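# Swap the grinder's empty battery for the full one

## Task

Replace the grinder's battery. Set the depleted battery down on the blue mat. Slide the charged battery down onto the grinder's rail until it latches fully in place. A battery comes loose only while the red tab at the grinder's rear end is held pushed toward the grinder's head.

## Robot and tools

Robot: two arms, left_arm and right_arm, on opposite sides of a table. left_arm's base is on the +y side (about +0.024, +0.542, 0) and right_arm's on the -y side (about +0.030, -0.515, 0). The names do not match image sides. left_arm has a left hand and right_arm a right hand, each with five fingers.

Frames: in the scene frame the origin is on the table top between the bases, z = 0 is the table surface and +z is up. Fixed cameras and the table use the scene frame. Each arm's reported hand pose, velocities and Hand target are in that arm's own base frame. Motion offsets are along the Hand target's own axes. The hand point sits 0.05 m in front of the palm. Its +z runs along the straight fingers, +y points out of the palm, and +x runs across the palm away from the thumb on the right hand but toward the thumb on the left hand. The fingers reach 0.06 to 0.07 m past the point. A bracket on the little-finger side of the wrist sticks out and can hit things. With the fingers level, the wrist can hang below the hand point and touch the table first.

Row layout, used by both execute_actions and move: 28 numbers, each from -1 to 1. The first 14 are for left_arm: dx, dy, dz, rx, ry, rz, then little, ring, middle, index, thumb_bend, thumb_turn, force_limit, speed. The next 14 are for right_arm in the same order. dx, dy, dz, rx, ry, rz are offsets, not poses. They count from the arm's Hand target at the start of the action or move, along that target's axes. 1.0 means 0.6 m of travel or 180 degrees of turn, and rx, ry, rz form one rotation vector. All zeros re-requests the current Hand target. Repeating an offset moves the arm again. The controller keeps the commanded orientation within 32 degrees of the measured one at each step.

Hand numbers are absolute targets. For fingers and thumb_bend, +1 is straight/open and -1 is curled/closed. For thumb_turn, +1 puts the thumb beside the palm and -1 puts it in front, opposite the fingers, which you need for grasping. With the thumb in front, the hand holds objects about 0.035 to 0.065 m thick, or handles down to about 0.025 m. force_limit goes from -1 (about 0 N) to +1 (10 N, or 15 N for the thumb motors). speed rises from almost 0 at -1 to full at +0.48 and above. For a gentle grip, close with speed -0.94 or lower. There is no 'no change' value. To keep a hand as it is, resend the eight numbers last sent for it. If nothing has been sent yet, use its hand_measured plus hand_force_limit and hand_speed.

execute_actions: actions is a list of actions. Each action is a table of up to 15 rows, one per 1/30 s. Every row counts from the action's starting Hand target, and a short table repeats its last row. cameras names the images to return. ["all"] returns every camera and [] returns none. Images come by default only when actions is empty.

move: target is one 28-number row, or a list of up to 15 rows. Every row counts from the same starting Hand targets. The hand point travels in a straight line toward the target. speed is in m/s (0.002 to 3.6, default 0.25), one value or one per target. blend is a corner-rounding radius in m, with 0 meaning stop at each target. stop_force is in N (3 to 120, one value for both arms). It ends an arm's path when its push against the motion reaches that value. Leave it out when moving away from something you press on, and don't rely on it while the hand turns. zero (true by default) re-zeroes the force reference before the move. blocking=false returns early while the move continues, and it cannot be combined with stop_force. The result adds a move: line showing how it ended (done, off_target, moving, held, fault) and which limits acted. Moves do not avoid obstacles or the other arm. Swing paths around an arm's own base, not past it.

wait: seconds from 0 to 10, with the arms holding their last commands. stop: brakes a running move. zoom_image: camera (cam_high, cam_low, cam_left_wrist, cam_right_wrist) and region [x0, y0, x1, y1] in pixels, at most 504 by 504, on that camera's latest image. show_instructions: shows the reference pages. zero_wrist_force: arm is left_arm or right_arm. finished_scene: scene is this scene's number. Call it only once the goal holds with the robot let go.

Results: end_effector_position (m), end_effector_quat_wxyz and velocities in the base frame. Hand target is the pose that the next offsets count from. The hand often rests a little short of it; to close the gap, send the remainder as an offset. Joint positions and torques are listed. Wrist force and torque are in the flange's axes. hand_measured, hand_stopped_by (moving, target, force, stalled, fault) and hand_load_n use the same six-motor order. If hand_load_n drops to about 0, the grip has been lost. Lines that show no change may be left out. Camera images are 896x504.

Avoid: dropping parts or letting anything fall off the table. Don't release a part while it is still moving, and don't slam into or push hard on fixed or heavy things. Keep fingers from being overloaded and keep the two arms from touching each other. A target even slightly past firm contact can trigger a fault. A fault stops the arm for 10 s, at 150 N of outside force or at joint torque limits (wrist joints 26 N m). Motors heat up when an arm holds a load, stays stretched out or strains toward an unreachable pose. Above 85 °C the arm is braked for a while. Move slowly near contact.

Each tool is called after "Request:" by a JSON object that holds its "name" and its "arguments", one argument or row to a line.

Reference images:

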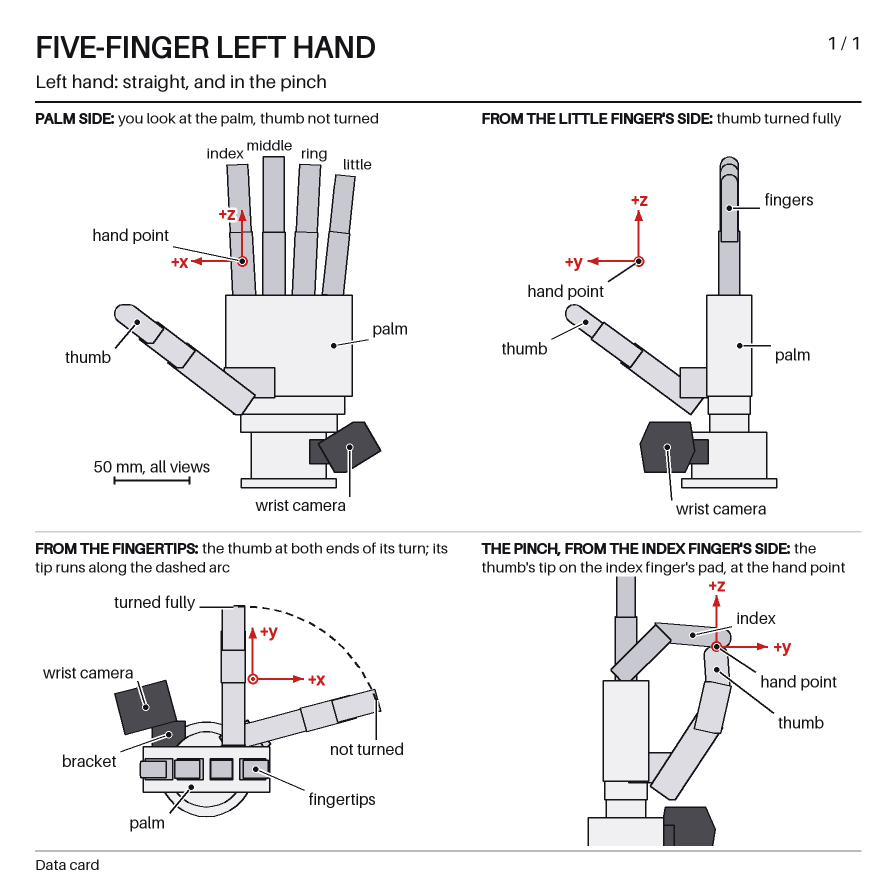

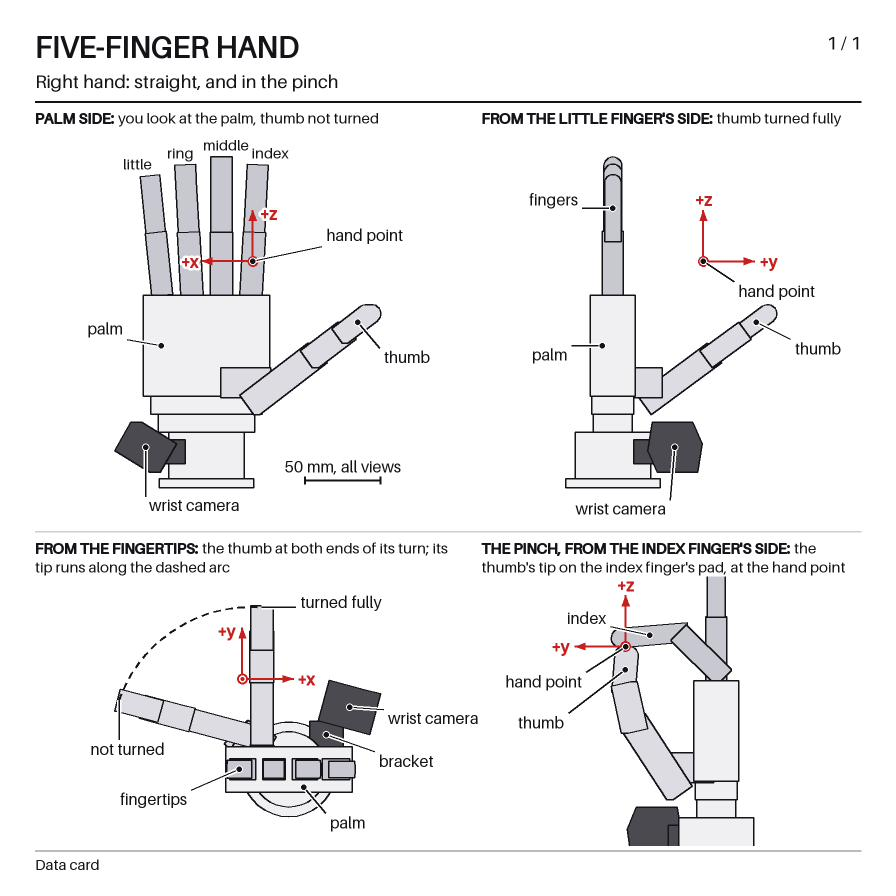

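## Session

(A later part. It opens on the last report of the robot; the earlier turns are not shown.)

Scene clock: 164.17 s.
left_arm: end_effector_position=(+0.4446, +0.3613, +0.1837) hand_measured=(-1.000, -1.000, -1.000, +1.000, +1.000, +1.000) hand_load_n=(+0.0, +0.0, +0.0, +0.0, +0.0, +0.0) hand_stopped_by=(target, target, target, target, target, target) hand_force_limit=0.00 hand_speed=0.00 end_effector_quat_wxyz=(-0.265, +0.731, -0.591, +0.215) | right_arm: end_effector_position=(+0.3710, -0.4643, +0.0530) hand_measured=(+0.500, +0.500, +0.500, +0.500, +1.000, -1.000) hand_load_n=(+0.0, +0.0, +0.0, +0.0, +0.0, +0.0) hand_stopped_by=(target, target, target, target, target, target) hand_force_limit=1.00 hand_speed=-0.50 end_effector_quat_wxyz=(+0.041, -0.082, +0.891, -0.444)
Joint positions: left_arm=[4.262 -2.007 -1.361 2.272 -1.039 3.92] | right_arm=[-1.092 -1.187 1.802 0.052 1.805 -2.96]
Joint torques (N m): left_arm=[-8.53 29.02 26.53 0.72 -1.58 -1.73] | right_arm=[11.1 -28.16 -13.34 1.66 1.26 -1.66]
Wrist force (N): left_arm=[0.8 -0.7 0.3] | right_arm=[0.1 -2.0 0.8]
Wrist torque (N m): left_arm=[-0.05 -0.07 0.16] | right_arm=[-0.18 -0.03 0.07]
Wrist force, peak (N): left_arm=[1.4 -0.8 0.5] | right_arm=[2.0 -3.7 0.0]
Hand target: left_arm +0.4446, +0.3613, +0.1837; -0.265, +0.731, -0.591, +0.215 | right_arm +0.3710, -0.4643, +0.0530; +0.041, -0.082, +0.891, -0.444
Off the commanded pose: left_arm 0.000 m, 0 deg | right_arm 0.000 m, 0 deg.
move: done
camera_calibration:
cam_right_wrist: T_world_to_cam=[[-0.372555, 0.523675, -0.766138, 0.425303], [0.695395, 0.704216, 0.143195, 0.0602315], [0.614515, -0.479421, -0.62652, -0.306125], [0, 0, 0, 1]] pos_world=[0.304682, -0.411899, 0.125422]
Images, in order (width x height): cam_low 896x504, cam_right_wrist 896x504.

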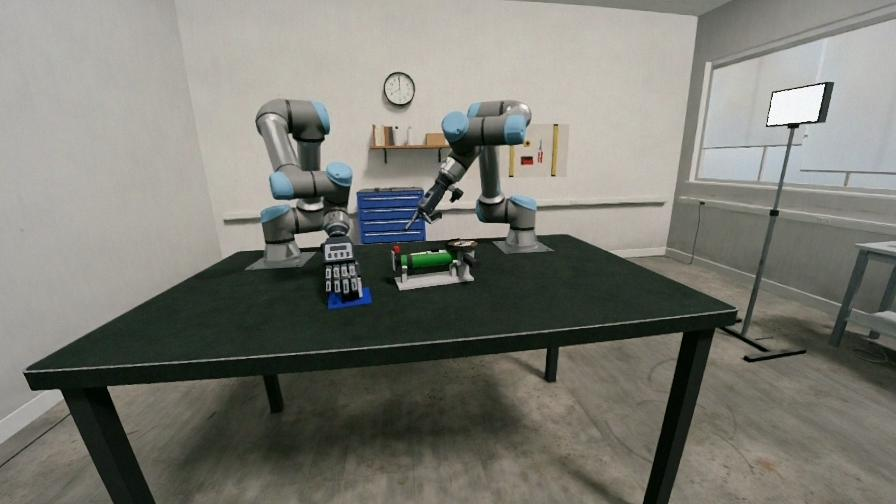

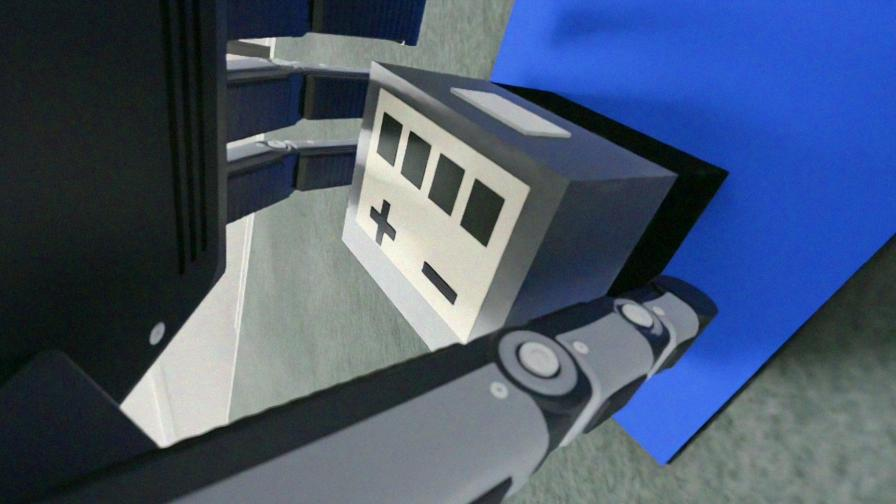

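Request:
{"name": "move", "arguments": {
  "target": [
    [0,0,0,0,0,0,-1,-1,-1,1,1,1,0,0,0,-0.1331,-0.1003,0,0,0,0.5,0.5,0.5,0.5,1,-1,1.0,-0.5],
    [-0.1463,-0.0005,-0.1655,0,-0.2000,-0.2383,-1,-1,-1,1,1,1,0,0,0.0208,0.0234,-0.3079,0,-0.4144,-0.3123,0.5,0.5,0.5,0.5,1,-1,1.0,-0.5]
  ],
  "speed": [0.12,0.25],
  "cameras": ["all"]
}}

Request:
{"name": "zoom_image", "arguments": {
  "camera": "cam_right_wrist",
  "region": [540, 80, 880, 340]
}}

Scene clock: 174.80 s.
left_arm: end_effector_position=(+0.3641, +0.4340, +0.2599) hand_measured=(-1.000, -1.000, -1.000, +1.000, +1.000, +1.000) hand_load_n=(+0.5, +0.0, +0.5, +0.0, +0.0, +0.0) hand_stopped_by=(target, target, target, target, target, target) hand_force_limit=0.00 hand_speed=0.00 end_effector_quat_wxyz=(-0.335, +0.923, -0.179, +0.065) | right_arm: end_effector_position=(+0.3302, -0.3134, +0.1531) hand_measured=(+0.500, +0.500, +0.500, +0.500, +1.000, -1.000) hand_load_n=(+0.0, +0.0, +0.0, +0.0, +0.0, +0.0) hand_stopped_by=(target, target, target, target, target, target) hand_force_limit=1.00 hand_speed=-0.50 end_effector_quat_wxyz=(-0.352, +0.705, -0.551, +0.275)
Joint positions: left_arm=[4.303 -1.839 -1.349 2.314 -1.588 3.121] | right_arm=[-1.455 -1.154 1.738 1.155 0.656 -4.922]
Joint torques (N m): left_arm=[-4.04 22.73 8.94 1.28 1.61 0] | right_arm=[-13.44 -35 -7.6 3.96 -4.34 -2.31]
Wrist force (N): left_arm=[0.9 -0.5 -0.2] | right_arm=[0.3 -2.1 0.7]
Wrist torque (N m): left_arm=[0.03 -0.09 -0.01] | right_arm=[-0.21 -0.08 -0.05]
Wrist force, peak (N): left_arm=[1.4 -1.0 -0.2] | right_arm=[0.3 -2.7 0.0]
Hand target: left_arm +0.3641, +0.4340, +0.2599; -0.335, +0.923, -0.179, +0.065 | right_arm +0.3302, -0.3133, +0.1531; -0.352, +0.705, -0.551, +0.275
Off the commanded pose: left_arm 0.000 m, 0 deg | right_arm 0.000 m, 0 deg.
move: done
camera_calibration:
cam_left_wrist: T_world_to_cam=[[0.528041, 0.545906, 0.650507, -0.598853], [0.552496, -0.802564, 0.225031, 0.0902241], [0.644919, 0.240577, -0.725398, -0.0366934], [0, 0, 0, 1]] pos_world=[0.290035, 0.408156, 0.342638]
cam_right_wrist: T_world_to_cam=[[-0.500004, -0.402353, -0.766882, 0.159787], [-0.744292, 0.652364, 0.143006, 0.427134], [0.442747, 0.642287, -0.625653, 0.262082], [0, 0, 0, 1]] pos_world=[0.281771, -0.382688, 0.225428]

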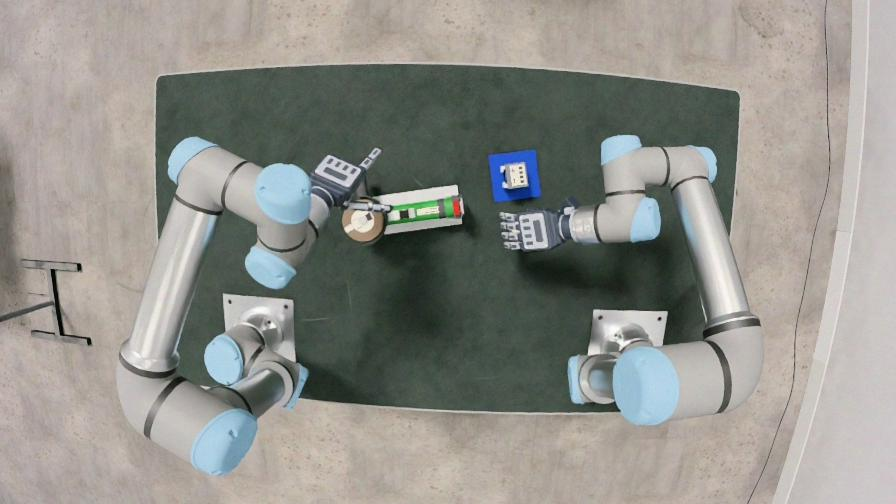

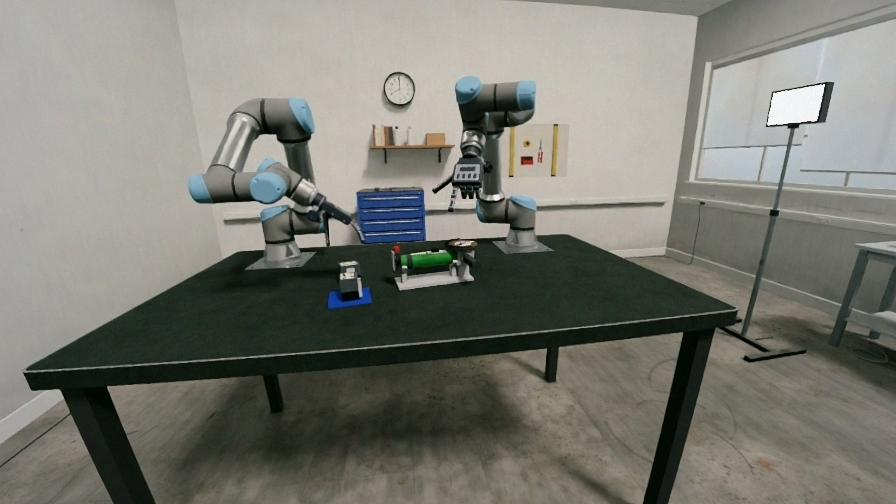

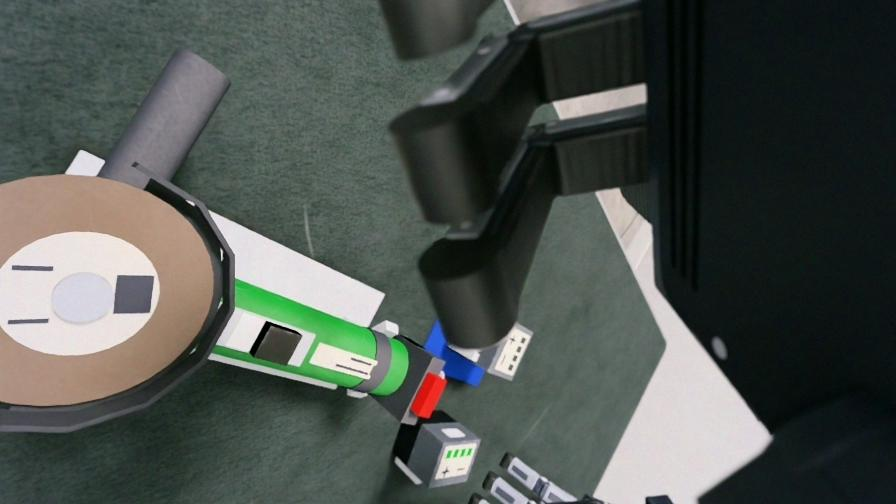

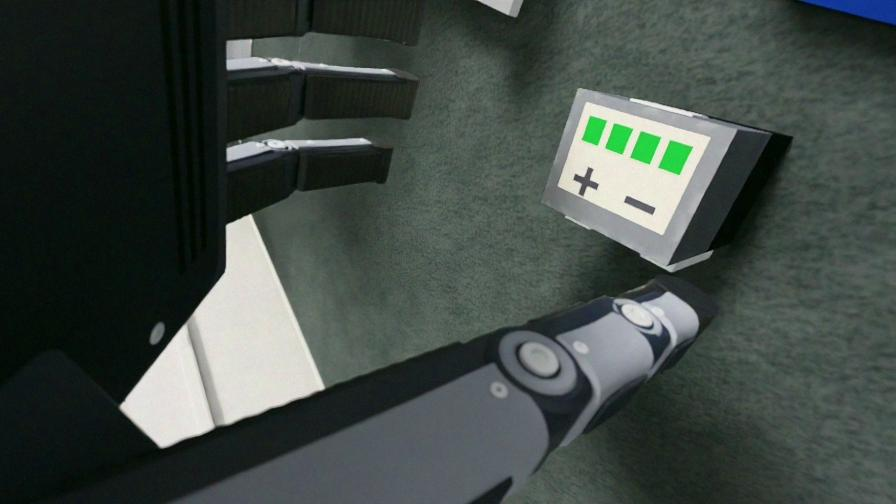

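Scaled by 1.482.

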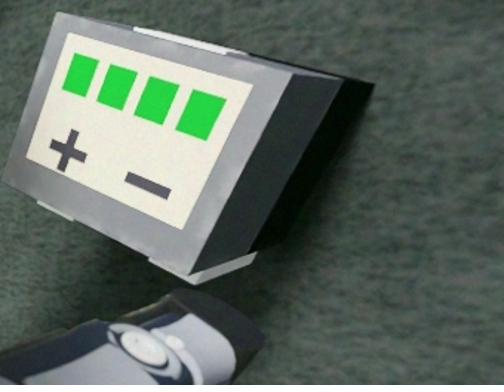

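Request:
{"name": "move", "arguments": {
  "target": [
    [0,0,0,0,0,0,-1,-1,-1,1,1,1,0,0,0.0023,-0.0124,0.0165,0,-0.0382,-0.0288,0.5,0.5,0.4,0.4,1,-1,1.0,-0.5],
    [0,0,0,0,0,0,-1,-1,-1,1,1,1,0,0,0.0023,0.0424,0.0579,0,-0.0382,-0.0288,0.5,0.5,0.4,0.4,1,-1,1.0,-0.5]
  ],
  "speed": [0.1,0.08],
  "cameras": ["cam_right_wrist"]
}}

Request:
{"name": "zoom_image", "arguments": {
  "camera": "cam_right_wrist",
  "region": [420, 60, 720, 350]
}}

Scene clock: 183.57 s.
left_arm: end_effector_position=(+0.3641, +0.4340, +0.2599) hand_measured=(-1.000, -1.000, -1.000, +1.000, +1.000, +1.000) hand_load_n=(+0.0, +0.0, +0.0, +0.0, +0.0, +0.0) hand_stopped_by=(target, target, target, target, target, target) hand_force_limit=0.00 hand_speed=0.00 end_effector_quat_wxyz=(-0.335, +0.923, -0.179, +0.065) | right_arm: end_effector_position=(+0.3425, -0.3116, +0.1119) hand_measured=(+0.500, +0.500, +0.400, +0.400, +1.000, -1.000) hand_load_n=(+0.0, +0.0, +0.0, +0.0, +0.0, +0.0) hand_stopped_by=(target, target, target, target, target, target) hand_force_limit=1.00 hand_speed=-0.50 end_effector_quat_wxyz=(-0.372, +0.744, -0.497, +0.247)
Joint positions: left_arm=[4.303 -1.839 -1.349 2.314 -1.588 3.121] | right_arm=[-1.404 -1.027 1.699 1.189 0.679 -5.078]
Joint torques (N m): left_arm=[7.42 24.15 8.27 1.26 -1.57 -1.62] | right_arm=[-4.62 -40.37 -25.9 4.36 -3.99 2.33]
Wrist force (N): left_arm=[1.0 -0.5 -0.1] | right_arm=[0.0 -1.7 0.6]
Wrist torque (N m): left_arm=[0.04 -0.09 0.00] | right_arm=[-0.14 0.00 -0.06]
Wrist force, peak (N): left_arm=[1.2 -0.8 -0.3] | right_arm=[0.3 -2.5 0.2]
Hand target: left_arm +0.3641, +0.4340, +0.2599; -0.335, +0.923, -0.179, +0.065 | right_arm +0.3426, -0.3117, +0.1119; -0.371, +0.744, -0.497, +0.248
Off the commanded pose: left_arm 0.000 m, 0 deg | right_arm 0.000 m, 0 deg.
move: done
camera_calibration:
cam_right_wrist: T_world_to_cam=[[-0.434007, -0.472286, -0.767193, 0.0907725], [-0.833591, 0.533515, 0.143135, 0.434552], [0.341708, 0.701646, -0.625242, 0.282753], [0, 0, 0, 1]] pos_world=[0.305016, -0.387362, 0.184229]
Images, in order (width x height): cam_right_wrist 896x504.

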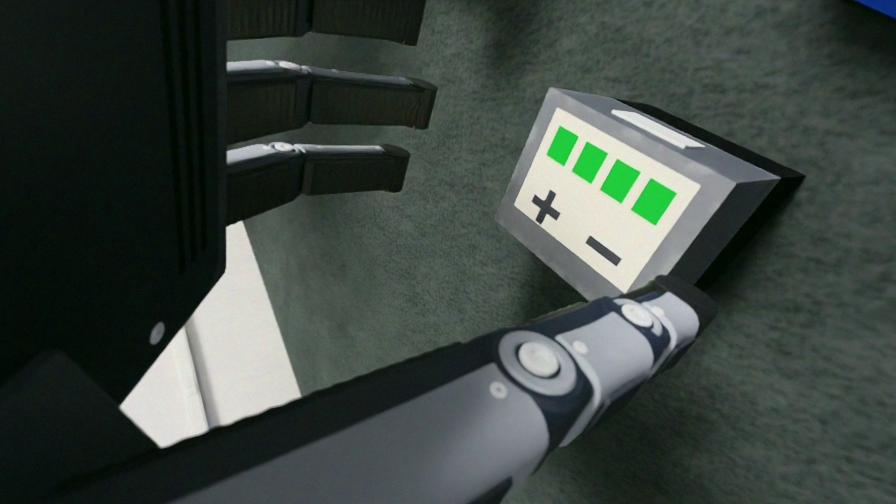

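Scaled by 1.680.

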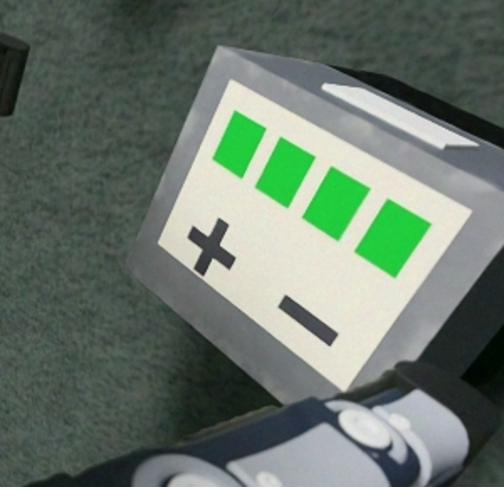

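Request:
{"name": "move", "arguments": {
  "target": [0,0,0,0,0,0,-1,-1,-1,1,1,1,0,0,0,0.0833,0.0586,0,0.0031,0.0023,0.5,0.5,0.4,0.4,1,-1,1.0,-0.5],
  "speed": 0.06,
  "cameras": ["cam_right_wrist"]
}}

Request:
{"name": "zoom_image", "arguments": {
  "camera": "cam_right_wrist",
  "region": [300, 50, 600, 390]
}}

Scene clock: 190.93 s.
left_arm: end_effector_position=(+0.3641, +0.4340, +0.2599) hand_measured=(-1.000, -1.000, -1.000, +1.000, +1.000, +1.000) hand_load_n=(+0.0, +0.0, +0.0, +0.0, +0.0, +0.0) hand_stopped_by=(target, target, target, target, target, target) hand_force_limit=0.00 hand_speed=0.00 end_effector_quat_wxyz=(-0.335, +0.923, -0.179, +0.065) | right_arm: end_effector_position=(+0.3407, -0.3123, +0.0508) hand_measured=(+0.500, +0.500, +0.400, +0.400, +1.000, -1.000) hand_load_n=(+0.0, +0.0, +0.0, +0.0, +0.0, +0.0) hand_stopped_by=(target, target, target, target, target, target) hand_force_limit=1.00 hand_speed=-0.50 end_effector_quat_wxyz=(-0.370, +0.741, -0.502, +0.250) end_effector_velocity=(+0.000, +0.000, +0.002) end_effector_angular_velocity=(+0.001, -0.001, +0.000)
Joint positions: left_arm=[4.303 -1.839 -1.349 2.314 -1.588 3.121] | right_arm=[-1.41 -0.934 1.739 1.049 0.677 -5.069]
Joint velocities: left_arm=[within noise] | right_arm=[0 -0.002 -0.001 0.005 -0.001 -0.001]
Joint torques (N m): left_arm=[7.47 26.63 8.86 1.25 -0.55 -1.05] | right_arm=[-6.39 -43.62 -21.47 4.61 -4.08 1.7]
Wrist force (N): left_arm=[1.1 -0.6 -0.6] | right_arm=[0.4 -1.7 0.8]
Wrist torque (N m): left_arm=[0.04 -0.12 0.01] | right_arm=[-0.15 -0.06 -0.03]
Wrist force, peak (N): left_arm=[1.1 -1.0 0.3] | right_arm=[0.2 -2.4 0.3]
Hand target: left_arm +0.3641, +0.4340, +0.2599; -0.335, +0.923, -0.179, +0.065 | right_arm +0.3407, -0.3124, +0.0508; -0.370, +0.741, -0.501, +0.250
Off the commanded pose: left_arm 0.000 m, 0 deg | right_arm 0.000 m, 0 deg.
move: done
camera_calibration:
cam_right_wrist: T_world_to_cam=[[-0.439714, -0.467098, -0.767119, 0.0462138], [-0.827064, 0.543592, 0.143082, 0.443074], [0.350167, 0.697372, -0.625345, 0.241424], [0, 0, 0, 1]] pos_world=[0.302233, -0.387628, 0.123029]
Images, in order (width x height): cam_right_wrist 896x504.

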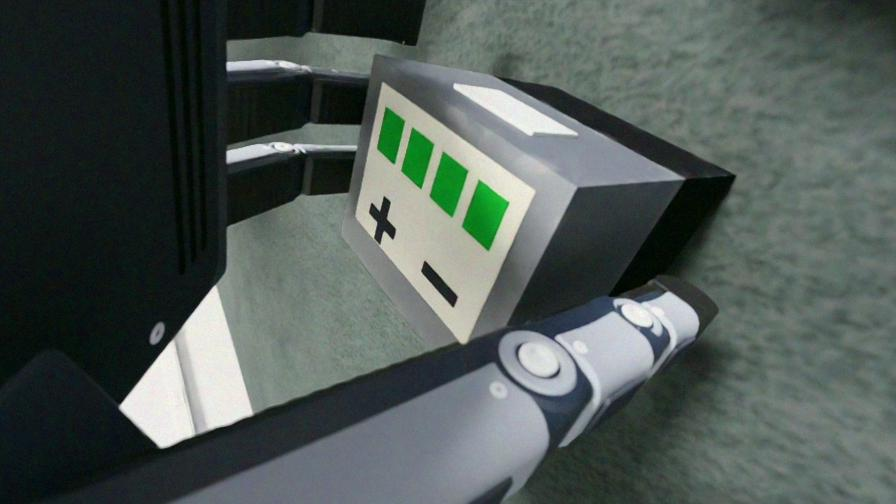

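Scaled by 1.482.

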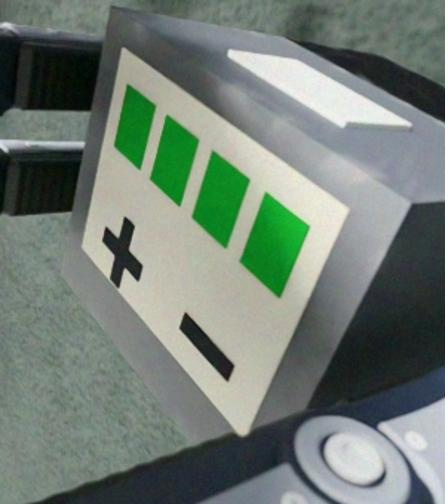

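Request:
{"name": "move", "arguments": {
  "target": [
    [0,0,0,0,0,0,-1,-1,-1,1,1,1,0,0,0,0,0,0,0,0,0.5,0.5,0.24,0.24,0.84,-1,1.0,-0.7],
    [0,0,0,0,0,0,-1,-1,-1,1,1,1,0,0,0,0,0,0,0,0,0.5,0.5,-0.5,-0.5,0.0,-1,1.0,-0.92]
  ],
  "speed": 0.02,
  "cameras": ["cam_right_wrist"]
}}

Request:
{"name": "zoom_image", "arguments": {
  "camera": "cam_right_wrist",
  "region": [300, 50, 600, 390]
}}

Scene clock: 194.87 s.
left_arm: end_effector_position=(+0.3641, +0.4340, +0.2599) hand_measured=(-1.000, -1.000, -1.000, +1.000, +1.000, +1.000) hand_load_n=(+0.0, +0.0, +0.0, +0.0, +0.0, +0.0) hand_stopped_by=(target, target, target, target, target, target) hand_force_limit=0.00 hand_speed=0.00 end_effector_quat_wxyz=(-0.335, +0.923, -0.179, +0.065) | right_arm: end_effector_position=(+0.3407, -0.3124, +0.0508) hand_measured=(+0.500, +0.500, +0.146, +0.132, +0.802, -1.000) hand_load_n=(+0.0, +0.0, +7.0, +11.0, +16.5, -1.0) hand_stopped_by=(target, target, force, force, force, target) hand_force_limit=1.00 hand_speed=-0.92 end_effector_quat_wxyz=(-0.370, +0.741, -0.501, +0.250)
Joint positions: left_arm=[4.303 -1.839 -1.349 2.314 -1.588 3.121] | right_arm=[-1.41 -0.934 1.739 1.049 0.677 -5.069]
Joint torques (N m): left_arm=[7.39 28.64 8.4 1.16 0.55 -0.5] | right_arm=[10.2 -41.74 -23.08 1.75 1.75 -2.38]
Wrist force (N): left_arm=[0.9 -0.6 0.1] | right_arm=[-0.6 -5.3 -0.8]
Wrist torque (N m): left_arm=[0.01 -0.07 0.00] | right_arm=[-0.34 -0.01 -0.07]
Wrist force, peak (N): left_arm=[1.3 -0.9 -0.3] | right_arm=[-1.1 -5.8 -0.2]
Hand target: left_arm +0.3641, +0.4340, +0.2599; -0.335, +0.923, -0.179, +0.065 | right_arm +0.3407, -0.3124, +0.0508; -0.370, +0.741, -0.501, +0.250
Off the commanded pose: left_arm 0.000 m, 0 deg | right_arm 0.000 m, 0 deg.
move: done
camera_calibration:
cam_right_wrist: T_world_to_cam=[[-0.439599, -0.467403, -0.766999, 0.0461232], [-0.827124, 0.543573, 0.14281, 0.443103], [0.35017, 0.697182, -0.625554, 0.241437], [0, 0, 0, 1]] pos_world=[0.302233, -0.387626, 0.123129]
Images, in order (width x height): cam_right_wrist 896x504.

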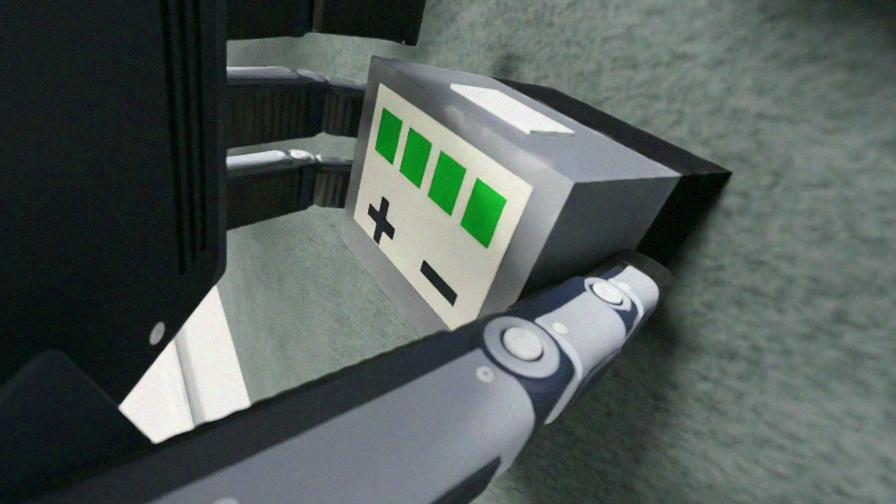

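Scaled by 1.482.

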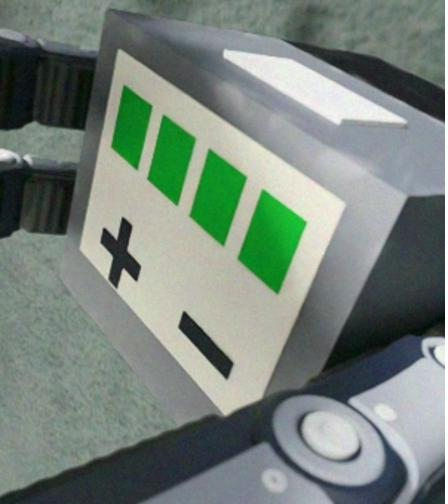

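Request:
{"name": "move", "arguments": {
  "target": [
    [0,0,0,0,0,0,-1,-1,-1,1,1,1,0,0,0,-0.1853,-0.1396,0,0,0,0.5,0.5,-0.5,-0.5,0.0,-1,1.0,-0.92],
    [0,0,0,0,0,0,-1,-1,-1,1,1,1,0,0,0.2035,-0.2793,-0.0149,0,0.4450,0.3353,0.5,0.5,-0.5,-0.5,0.0,-1,1.0,-0.92]
  ],
  "speed": [0.08,0.2],
  "cameras": ["cam_left_wrist","cam_low","cam_right_wrist"]
}}

Request:
{"name": "zoom_image", "arguments": {
  "camera": "cam_left_wrist",
  "region": [390, 310, 590, 480]
}}

Request:
{"name": "zoom_image", "arguments": {
  "camera": "cam_low",
  "region": [360, 225, 420, 285]
}}

Scene clock: 207.67 s.
left_arm: end_effector_position=(+0.3641, +0.4340, +0.2599) hand_measured=(-1.000, -1.000, -1.000, +1.000, +1.000, +1.000) hand_load_n=(+0.0, +0.0, +0.0, +0.0, +0.0, +0.0) hand_stopped_by=(target, target, target, target, target, target) hand_force_limit=0.00 hand_speed=0.00 end_effector_quat_wxyz=(-0.335, +0.923, -0.179, +0.065) | right_arm: end_effector_position=(+0.4732, -0.3908, +0.1900) hand_measured=(+0.500, +0.500, +0.146, +0.132, +0.802, -1.000) hand_load_n=(+0.5, +0.0, +6.5, +10.5, +17.5, -1.5) hand_stopped_by=(target, target, force, force, force, target) hand_force_limit=1.00 hand_speed=-0.92 end_effector_quat_wxyz=(+0.045, -0.090, +0.891, -0.444)
Joint positions: left_arm=[4.303 -1.839 -1.349 2.314 -1.588 3.121] | right_arm=[-0.809 -1.231 1.489 0.47 2.008 -2.781]
Joint torques (N m): left_arm=[7.7 31.59 8.77 1.06 2.12 0.74] | right_arm=[-12.66 -34.2 -11.63 -0.5 1.15 0.52]
Wrist force (N): left_arm=[1.0 -0.4 -0.1] | right_arm=[0.4 1.0 2.6]
Wrist torque (N m): left_arm=[0.04 -0.10 0.00] | right_arm=[-0.13 -0.10 0.14]
Wrist force, peak (N): left_arm=[1.5 -0.5 -0.1] | right_arm=[-0.9 -5.6 -0.5]
Hand target: left_arm +0.3641, +0.4340, +0.2599; -0.335, +0.923, -0.179, +0.065 | right_arm +0.4731, -0.3909, +0.1900; +0.045, -0.090, +0.891, -0.444
Off the commanded pose: left_arm 0.000 m, 0 deg | right_arm 0.000 m, 0 deg.
move: done
camera_calibration:
cam_left_wrist: T_world_to_cam=[[0.527988, 0.54606, 0.65042, -0.598818], [0.552601, -0.802465, 0.225127, 0.0901752], [0.644873, 0.240558, -0.725445, -0.0365915], [0, 0, 0, 1]] pos_world=[0.289935, 0.408156, 0.342638]
cam_right_wrist: T_world_to_cam=[[-0.382031, 0.516503, -0.76634, 0.531644], [0.6824, 0.716861, 0.142969, -0.0711904], [0.623203, -0.468332, -0.626325, -0.247752], [0, 0, 0, 1]] pos_world=[0.406085, -0.339592, 0.262424]
Images, in order (width x height): cam_low 896x504, cam_left_wrist 896x504, cam_right_wrist 896x504.

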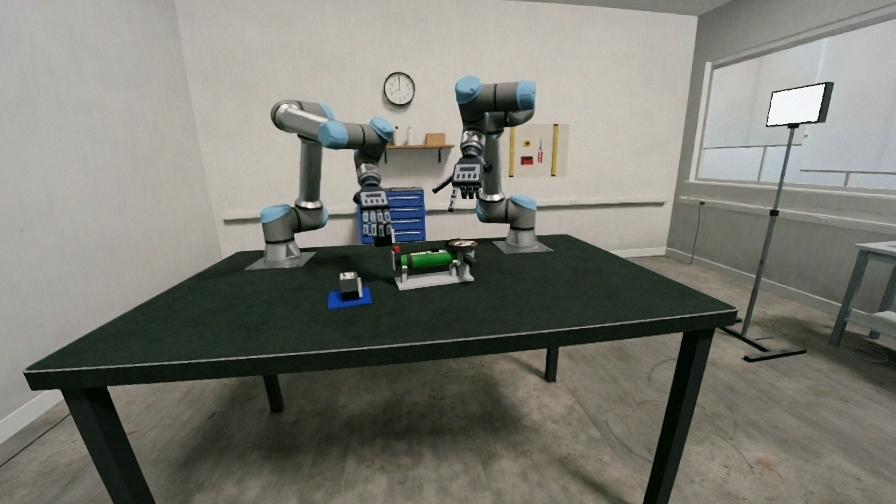

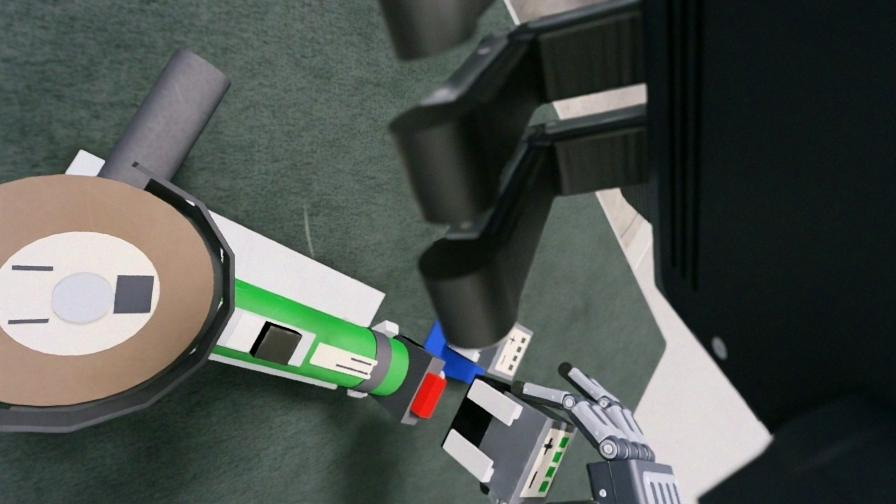

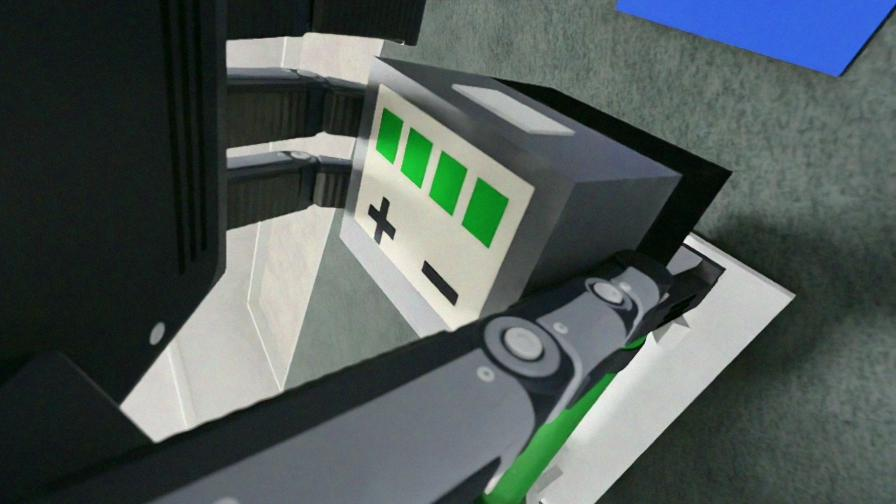

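Scaled by 2.520.

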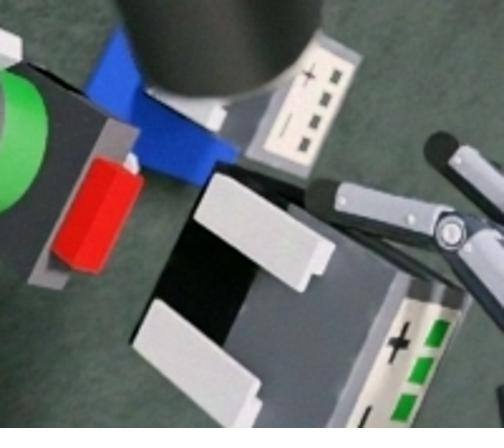

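Scaled by 8.400.

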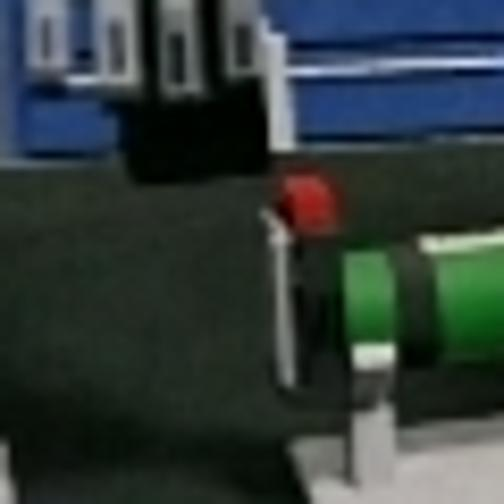

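Request:
{"name": "move", "arguments": {
  "target": [0,0,0,0,0,0,-1,-1,-1,1,1,1,0,0,0,0.0266,0.0201,0,0,0,0.5,0.5,-0.5,-0.5,0.0,-1,1.0,-0.92],
  "speed": 0.03,
  "cameras": ["cam_left_wrist","cam_low"]
}}

Request:
{"name": "zoom_image", "arguments": {
  "camera": "cam_low",
  "region": [380, 235, 410, 275]
}}

Request:
{"name": "zoom_image", "arguments": {
  "camera": "cam_left_wrist",
  "region": [400, 340, 520, 470]
}}

Scene clock: 218.87 s.
left_arm: end_effector_position=(+0.3641, +0.4340, +0.2599) hand_measured=(-1.000, -1.000, -1.000, +1.000, +1.000, +1.000) hand_load_n=(+0.0, +0.0, +0.0, +0.0, +0.0, +0.0) hand_stopped_by=(target, target, target, target, target, target) hand_force_limit=0.00 hand_speed=0.00 end_effector_quat_wxyz=(-0.335, +0.923, -0.179, +0.065) | right_arm: end_effector_position=(+0.4731, -0.3909, +0.1698) hand_measured=(+0.500, +0.500, +0.146, +0.132, +0.802, -1.000) hand_load_n=(+0.0, +0.0, +6.5, +10.0, +17.5, -1.5) hand_stopped_by=(target, target, force, force, force, target) hand_force_limit=1.00 hand_speed=-0.92 end_effector_quat_wxyz=(+0.045, -0.090, +0.891, -0.444) end_effector_velocity=(-0.001, +0.001, +0.001) end_effector_angular_velocity=(+0.002, +0.002, +0.000)
Joint positions: left_arm=[4.303 -1.839 -1.349 2.314 -1.588 3.121] | right_arm=[-0.809 -1.218 1.524 0.421 2.008 -2.78]
Joint velocities: left_arm=[within noise] | right_arm=[0 -0.001 -0.002 0.005 0 0]
Joint torques (N m): left_arm=[7.65 31.6 8.67 1.04 2.05 1.2] | right_arm=[-12.54 -40.69 -32.76 2.14 2.32 1.26]
Wrist force (N): left_arm=[1.0 -0.5 -0.3] | right_arm=[0.3 1.4 2.5]
Wrist torque (N m): left_arm=[0.04 -0.10 0.01] | right_arm=[-0.04 -0.09 0.13]
Wrist force, peak (N): left_arm=[1.2 -0.7 0.1] | right_arm=[0.5 1.1 2.9]
Hand target: left_arm +0.3641, +0.4340, +0.2599; -0.335, +0.923, -0.179, +0.065 | right_arm +0.4731, -0.3909, +0.1700; +0.045, -0.090, +0.891, -0.444
Off the commanded pose: left_arm 0.000 m, 0 deg | right_arm 0.000 m, 0 deg.
move: done
camera_calibration:
cam_left_wrist: T_world_to_cam=[[0.527988, 0.54606, 0.65042, -0.598818], [0.552601, -0.802465, 0.225127, 0.0901752], [0.644873, 0.240558, -0.725445, -0.0365915], [0, 0, 0, 1]] pos_world=[0.289935, 0.408156, 0.342638]
Images, in order (width x height): cam_low 896x504, cam_left_wrist 896x504.

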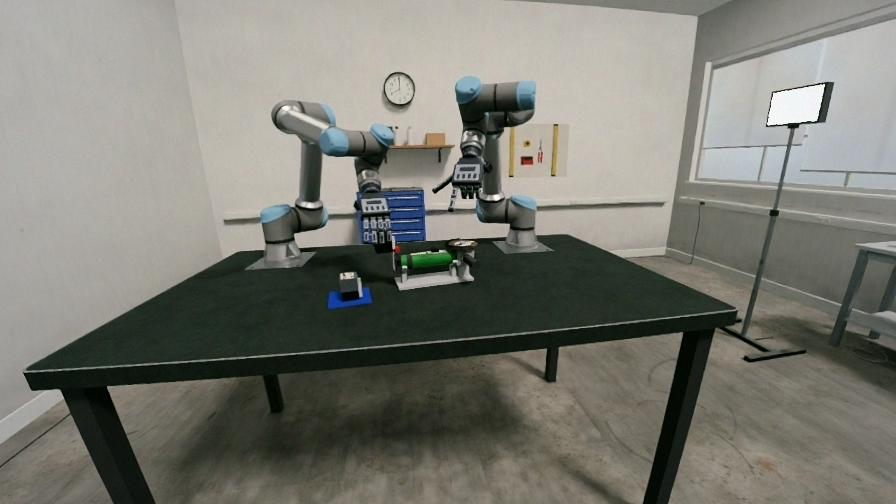

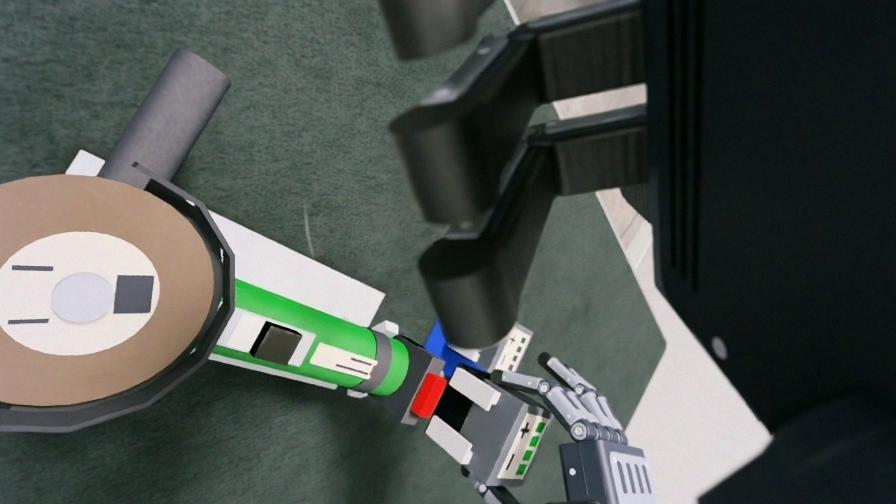

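Scaled by 12.600.

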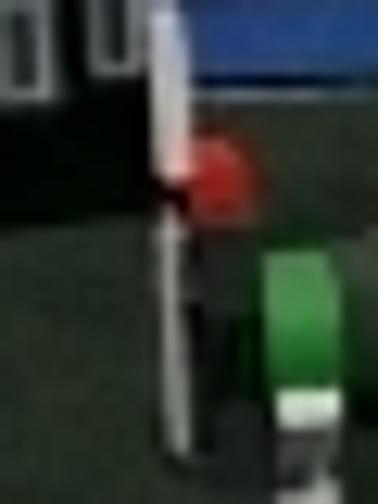

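Scaled by 3.877.

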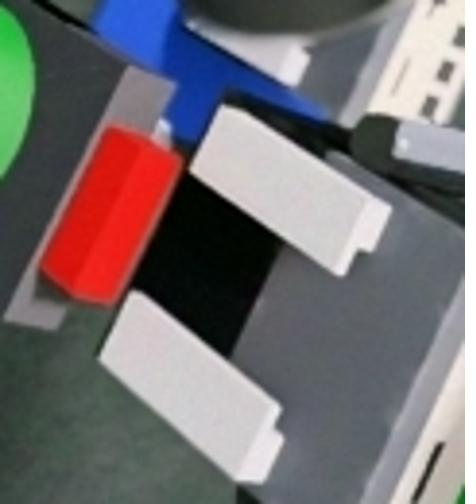

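Request:
{"name": "move", "arguments": {
  "target": [
    [0,0,0,0,0,0,-1,-1,-1,1,1,1,0,0,0.0010,0.0011,-0.0015,0,-0.0031,-0.0023,0.5,0.5,-0.5,-0.5,0.0,-1,1.0,-0.92],
    [0,0,0,0,0,0,-1,-1,-1,1,1,1,0,0,0.0010,0.0344,0.0236,0,-0.0031,-0.0023,0.5,0.5,-0.5,-0.5,0.0,-1,1.0,-0.92]
  ],
  "speed": 0.01,
  "stop_force": 5,
  "cameras": ["cam_left_wrist","cam_low"]
}}

Request:
{"name": "zoom_image", "arguments": {
  "camera": "cam_low",
  "region": [380, 235, 410, 275]
}}

Request:
{"name": "zoom_image", "arguments": {
  "camera": "cam_left_wrist",
  "region": [390, 320, 530, 470]
}}

Scene clock: 237.50 s.
left_arm: end_effector_position=(+0.3641, +0.4340, +0.2599) hand_measured=(-1.000, -1.000, -1.000, +1.000, +1.000, +1.000) hand_load_n=(+0.0, +0.0, +0.0, +0.0, +0.0, +0.0) hand_stopped_by=(target, target, target, target, target, target) hand_force_limit=0.00 hand_speed=0.00 end_effector_quat_wxyz=(-0.335, +0.923, -0.179, +0.065) | right_arm: end_effector_position=(+0.4723, -0.3899, +0.1450) hand_measured=(+0.500, +0.500, +0.146, +0.132, +0.802, -1.000) hand_load_n=(+0.0, +0.0, +6.5, +11.0, +17.5, +0.5) hand_stopped_by=(target, target, force, force, force, target) hand_force_limit=1.00 hand_speed=-0.92 end_effector_quat_wxyz=(+0.048, -0.096, +0.890, -0.443)
Joint positions: left_arm=[4.303 -1.839 -1.349 2.314 -1.588 3.121] | right_arm=[-0.813 -1.205 1.573 0.355 1.996 -2.792]
Joint torques (N m): left_arm=[7.45 31.84 8.94 0.89 2.17 1.25] | right_arm=[10.82 -40.18 -31.48 2 3.08 1.38]
Wrist force (N): left_arm=[0.9 -0.7 -0.1] | right_arm=[-1.0 0.4 2.2]
Wrist torque (N m): left_arm=[0.00 -0.08 0.00] | right_arm=[-0.16 -0.05 0.19]
Wrist force, peak (N): left_arm=[1.5 -0.9 -0.2] | right_arm=[0.4 1.3 2.9]
Hand target: left_arm +0.3641, +0.4340, +0.2599; -0.335, +0.923, -0.179, +0.065 | right_arm +0.4723, -0.3899, +0.1450; +0.048, -0.096, +0.890, -0.443
Off the commanded pose: left_arm 0.000 m, 0 deg | right_arm 0.000 m, 0 deg.
move: done
camera_calibration:
cam_left_wrist: T_world_to_cam=[[0.527988, 0.54606, 0.65042, -0.598818], [0.552601, -0.802465, 0.225127, 0.0901752], [0.644873, 0.240558, -0.725445, -0.0365915], [0, 0, 0, 1]] pos_world=[0.289935, 0.408156, 0.342638]
Images, in order (width x height): cam_low 896x504, cam_left_wrist 896x504.

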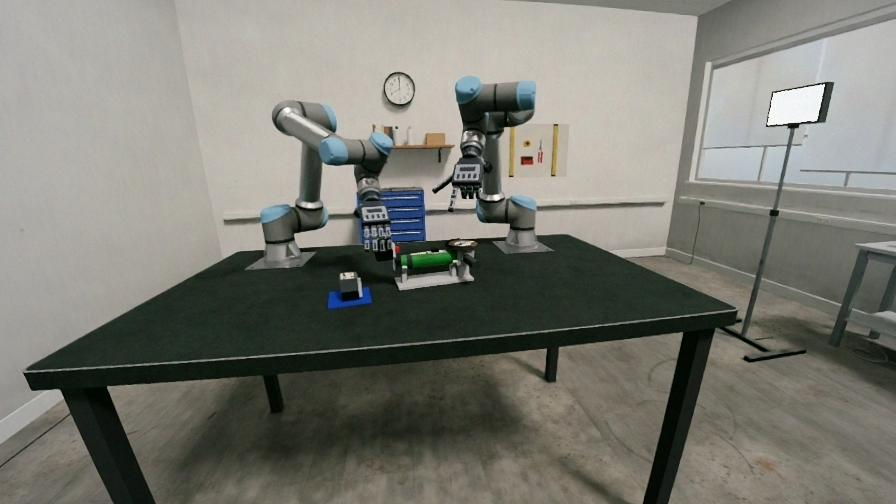

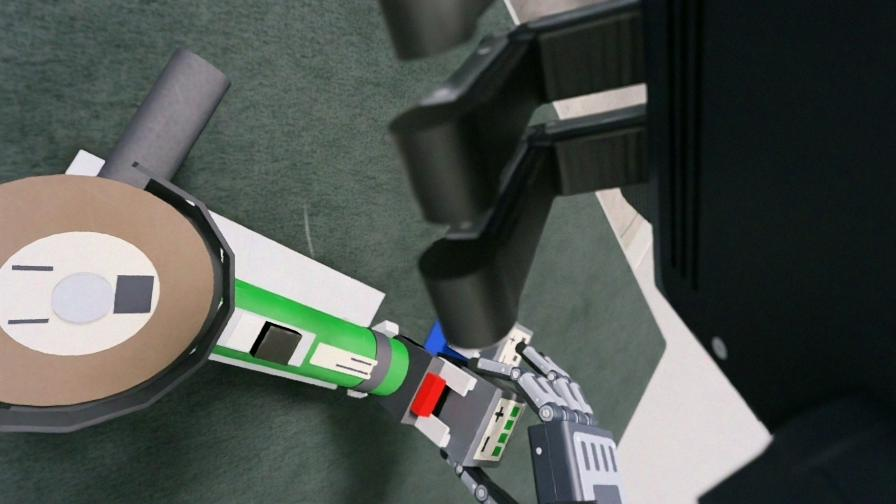

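Scaled by 12.600.

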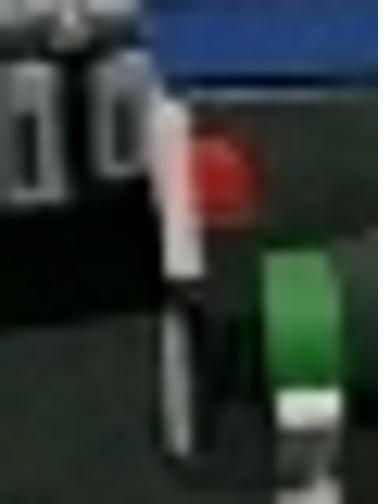

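Scaled by 3.360.

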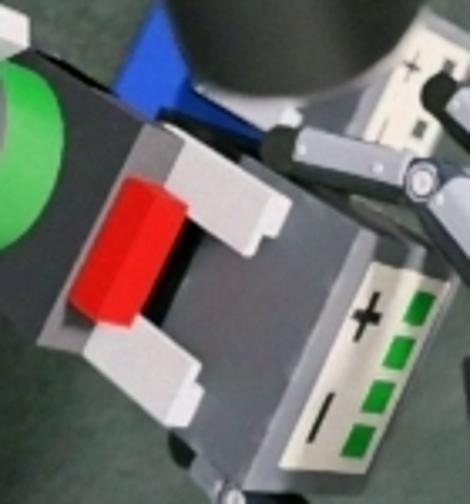

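Request:
{"name": "move", "arguments": {
  "target": [0,0,0,0,0,0,-1,-1,-1,1,1,1,0,0,0,0.0266,0.0201,0,0,0,0.5,0.5,-0.5,-0.5,0.0,-1,1.0,-0.92],
  "speed": 0.012,
  "stop_force": 8,
  "cameras": ["cam_low", "cam_left_wrist"]
}}

Scene clock: 247.60 s.
left_arm: end_effector_position=(+0.3641, +0.4340, +0.2599) hand_measured=(-1.000, -1.000, -1.000, +1.000, +1.000, +1.000) hand_load_n=(+0.0, +0.0, +0.0, +0.0, +0.0, +0.0) hand_stopped_by=(target, target, target, target, target, target) hand_force_limit=0.00 hand_speed=0.00 end_effector_quat_wxyz=(-0.335, +0.923, -0.179, +0.065) | right_arm: end_effector_position=(+0.4723, -0.3899, +0.1250) hand_measured=(+0.500, +0.500, +0.146, +0.132, +0.802, -1.000) hand_load_n=(+0.0, -0.5, +5.5, +12.0, +17.0, +4.0) hand_stopped_by=(target, target, force, force, force, target) hand_force_limit=1.00 hand_speed=-0.92 end_effector_quat_wxyz=(+0.048, -0.096, +0.890, -0.443)
Joint positions: left_arm=[4.303 -1.839 -1.349 2.314 -1.588 3.121] | right_arm=[-0.813 -1.187 1.602 0.308 1.996 -2.792]
Joint torques (N m): left_arm=[7.6 31.38 9.19 0.76 2.1 1.23] | right_arm=[7.65 -38.95 -30.53 2.25 -0.44 -1.57]
Wrist force (N): left_arm=[1.1 -0.5 -0.1] | right_arm=[-0.7 -2.5 0.2]
Wrist torque (N m): left_arm=[0.03 -0.11 0.01] | right_arm=[-0.24 0.13 0.25]
Wrist force, peak (N): left_arm=[1.3 -0.8 0.1] | right_arm=[2.3 -4.4 -1.4]
Hand target: left_arm +0.3641, +0.4340, +0.2599; -0.335, +0.923, -0.179, +0.065 | right_arm +0.4723, -0.3899, +0.1250; +0.048, -0.096, +0.890, -0.443
Off the commanded pose: left_arm 0.000 m, 0 deg | right_arm 0.000 m, 0 deg.
move: done
camera_calibration:
cam_left_wrist: T_world_to_cam=[[0.527988, 0.54606, 0.65042, -0.598818], [0.552601, -0.802465, 0.225127, 0.0901752], [0.644873, 0.240558, -0.725445, -0.0365915], [0, 0, 0, 1]] pos_world=[0.289935, 0.408156, 0.342638]
Images, in order (width x height): cam_low 896x504, cam_left_wrist 896x504.

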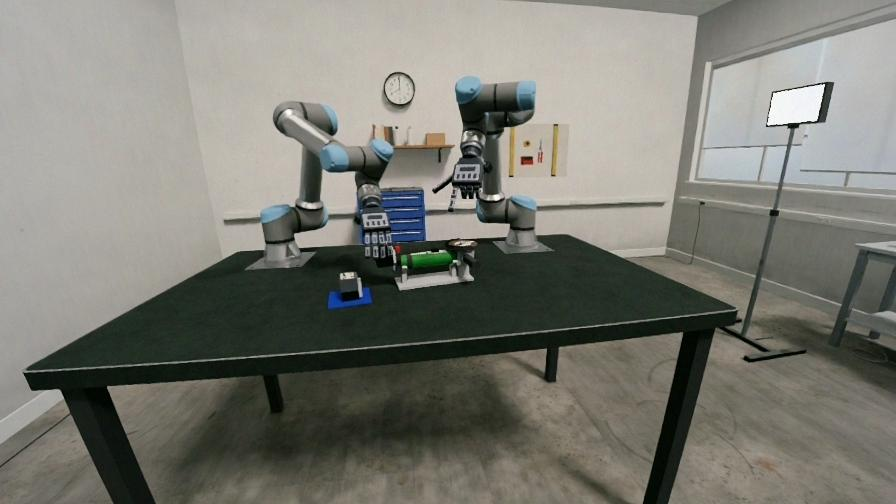

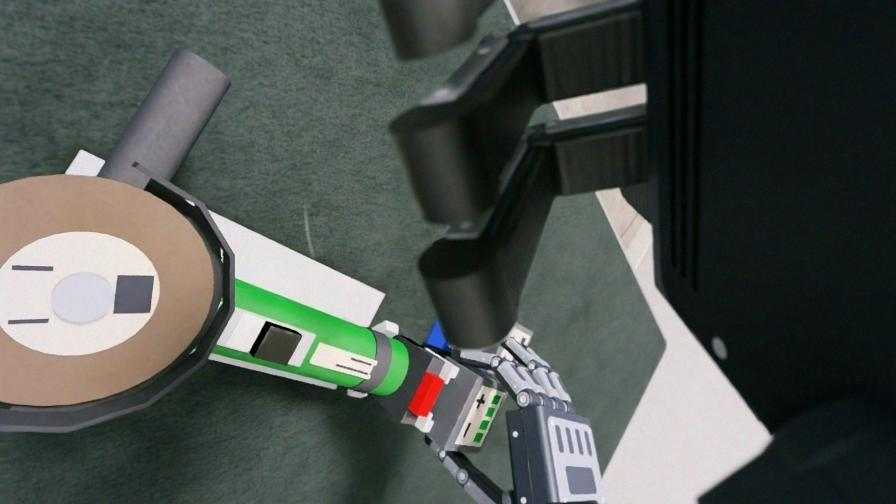

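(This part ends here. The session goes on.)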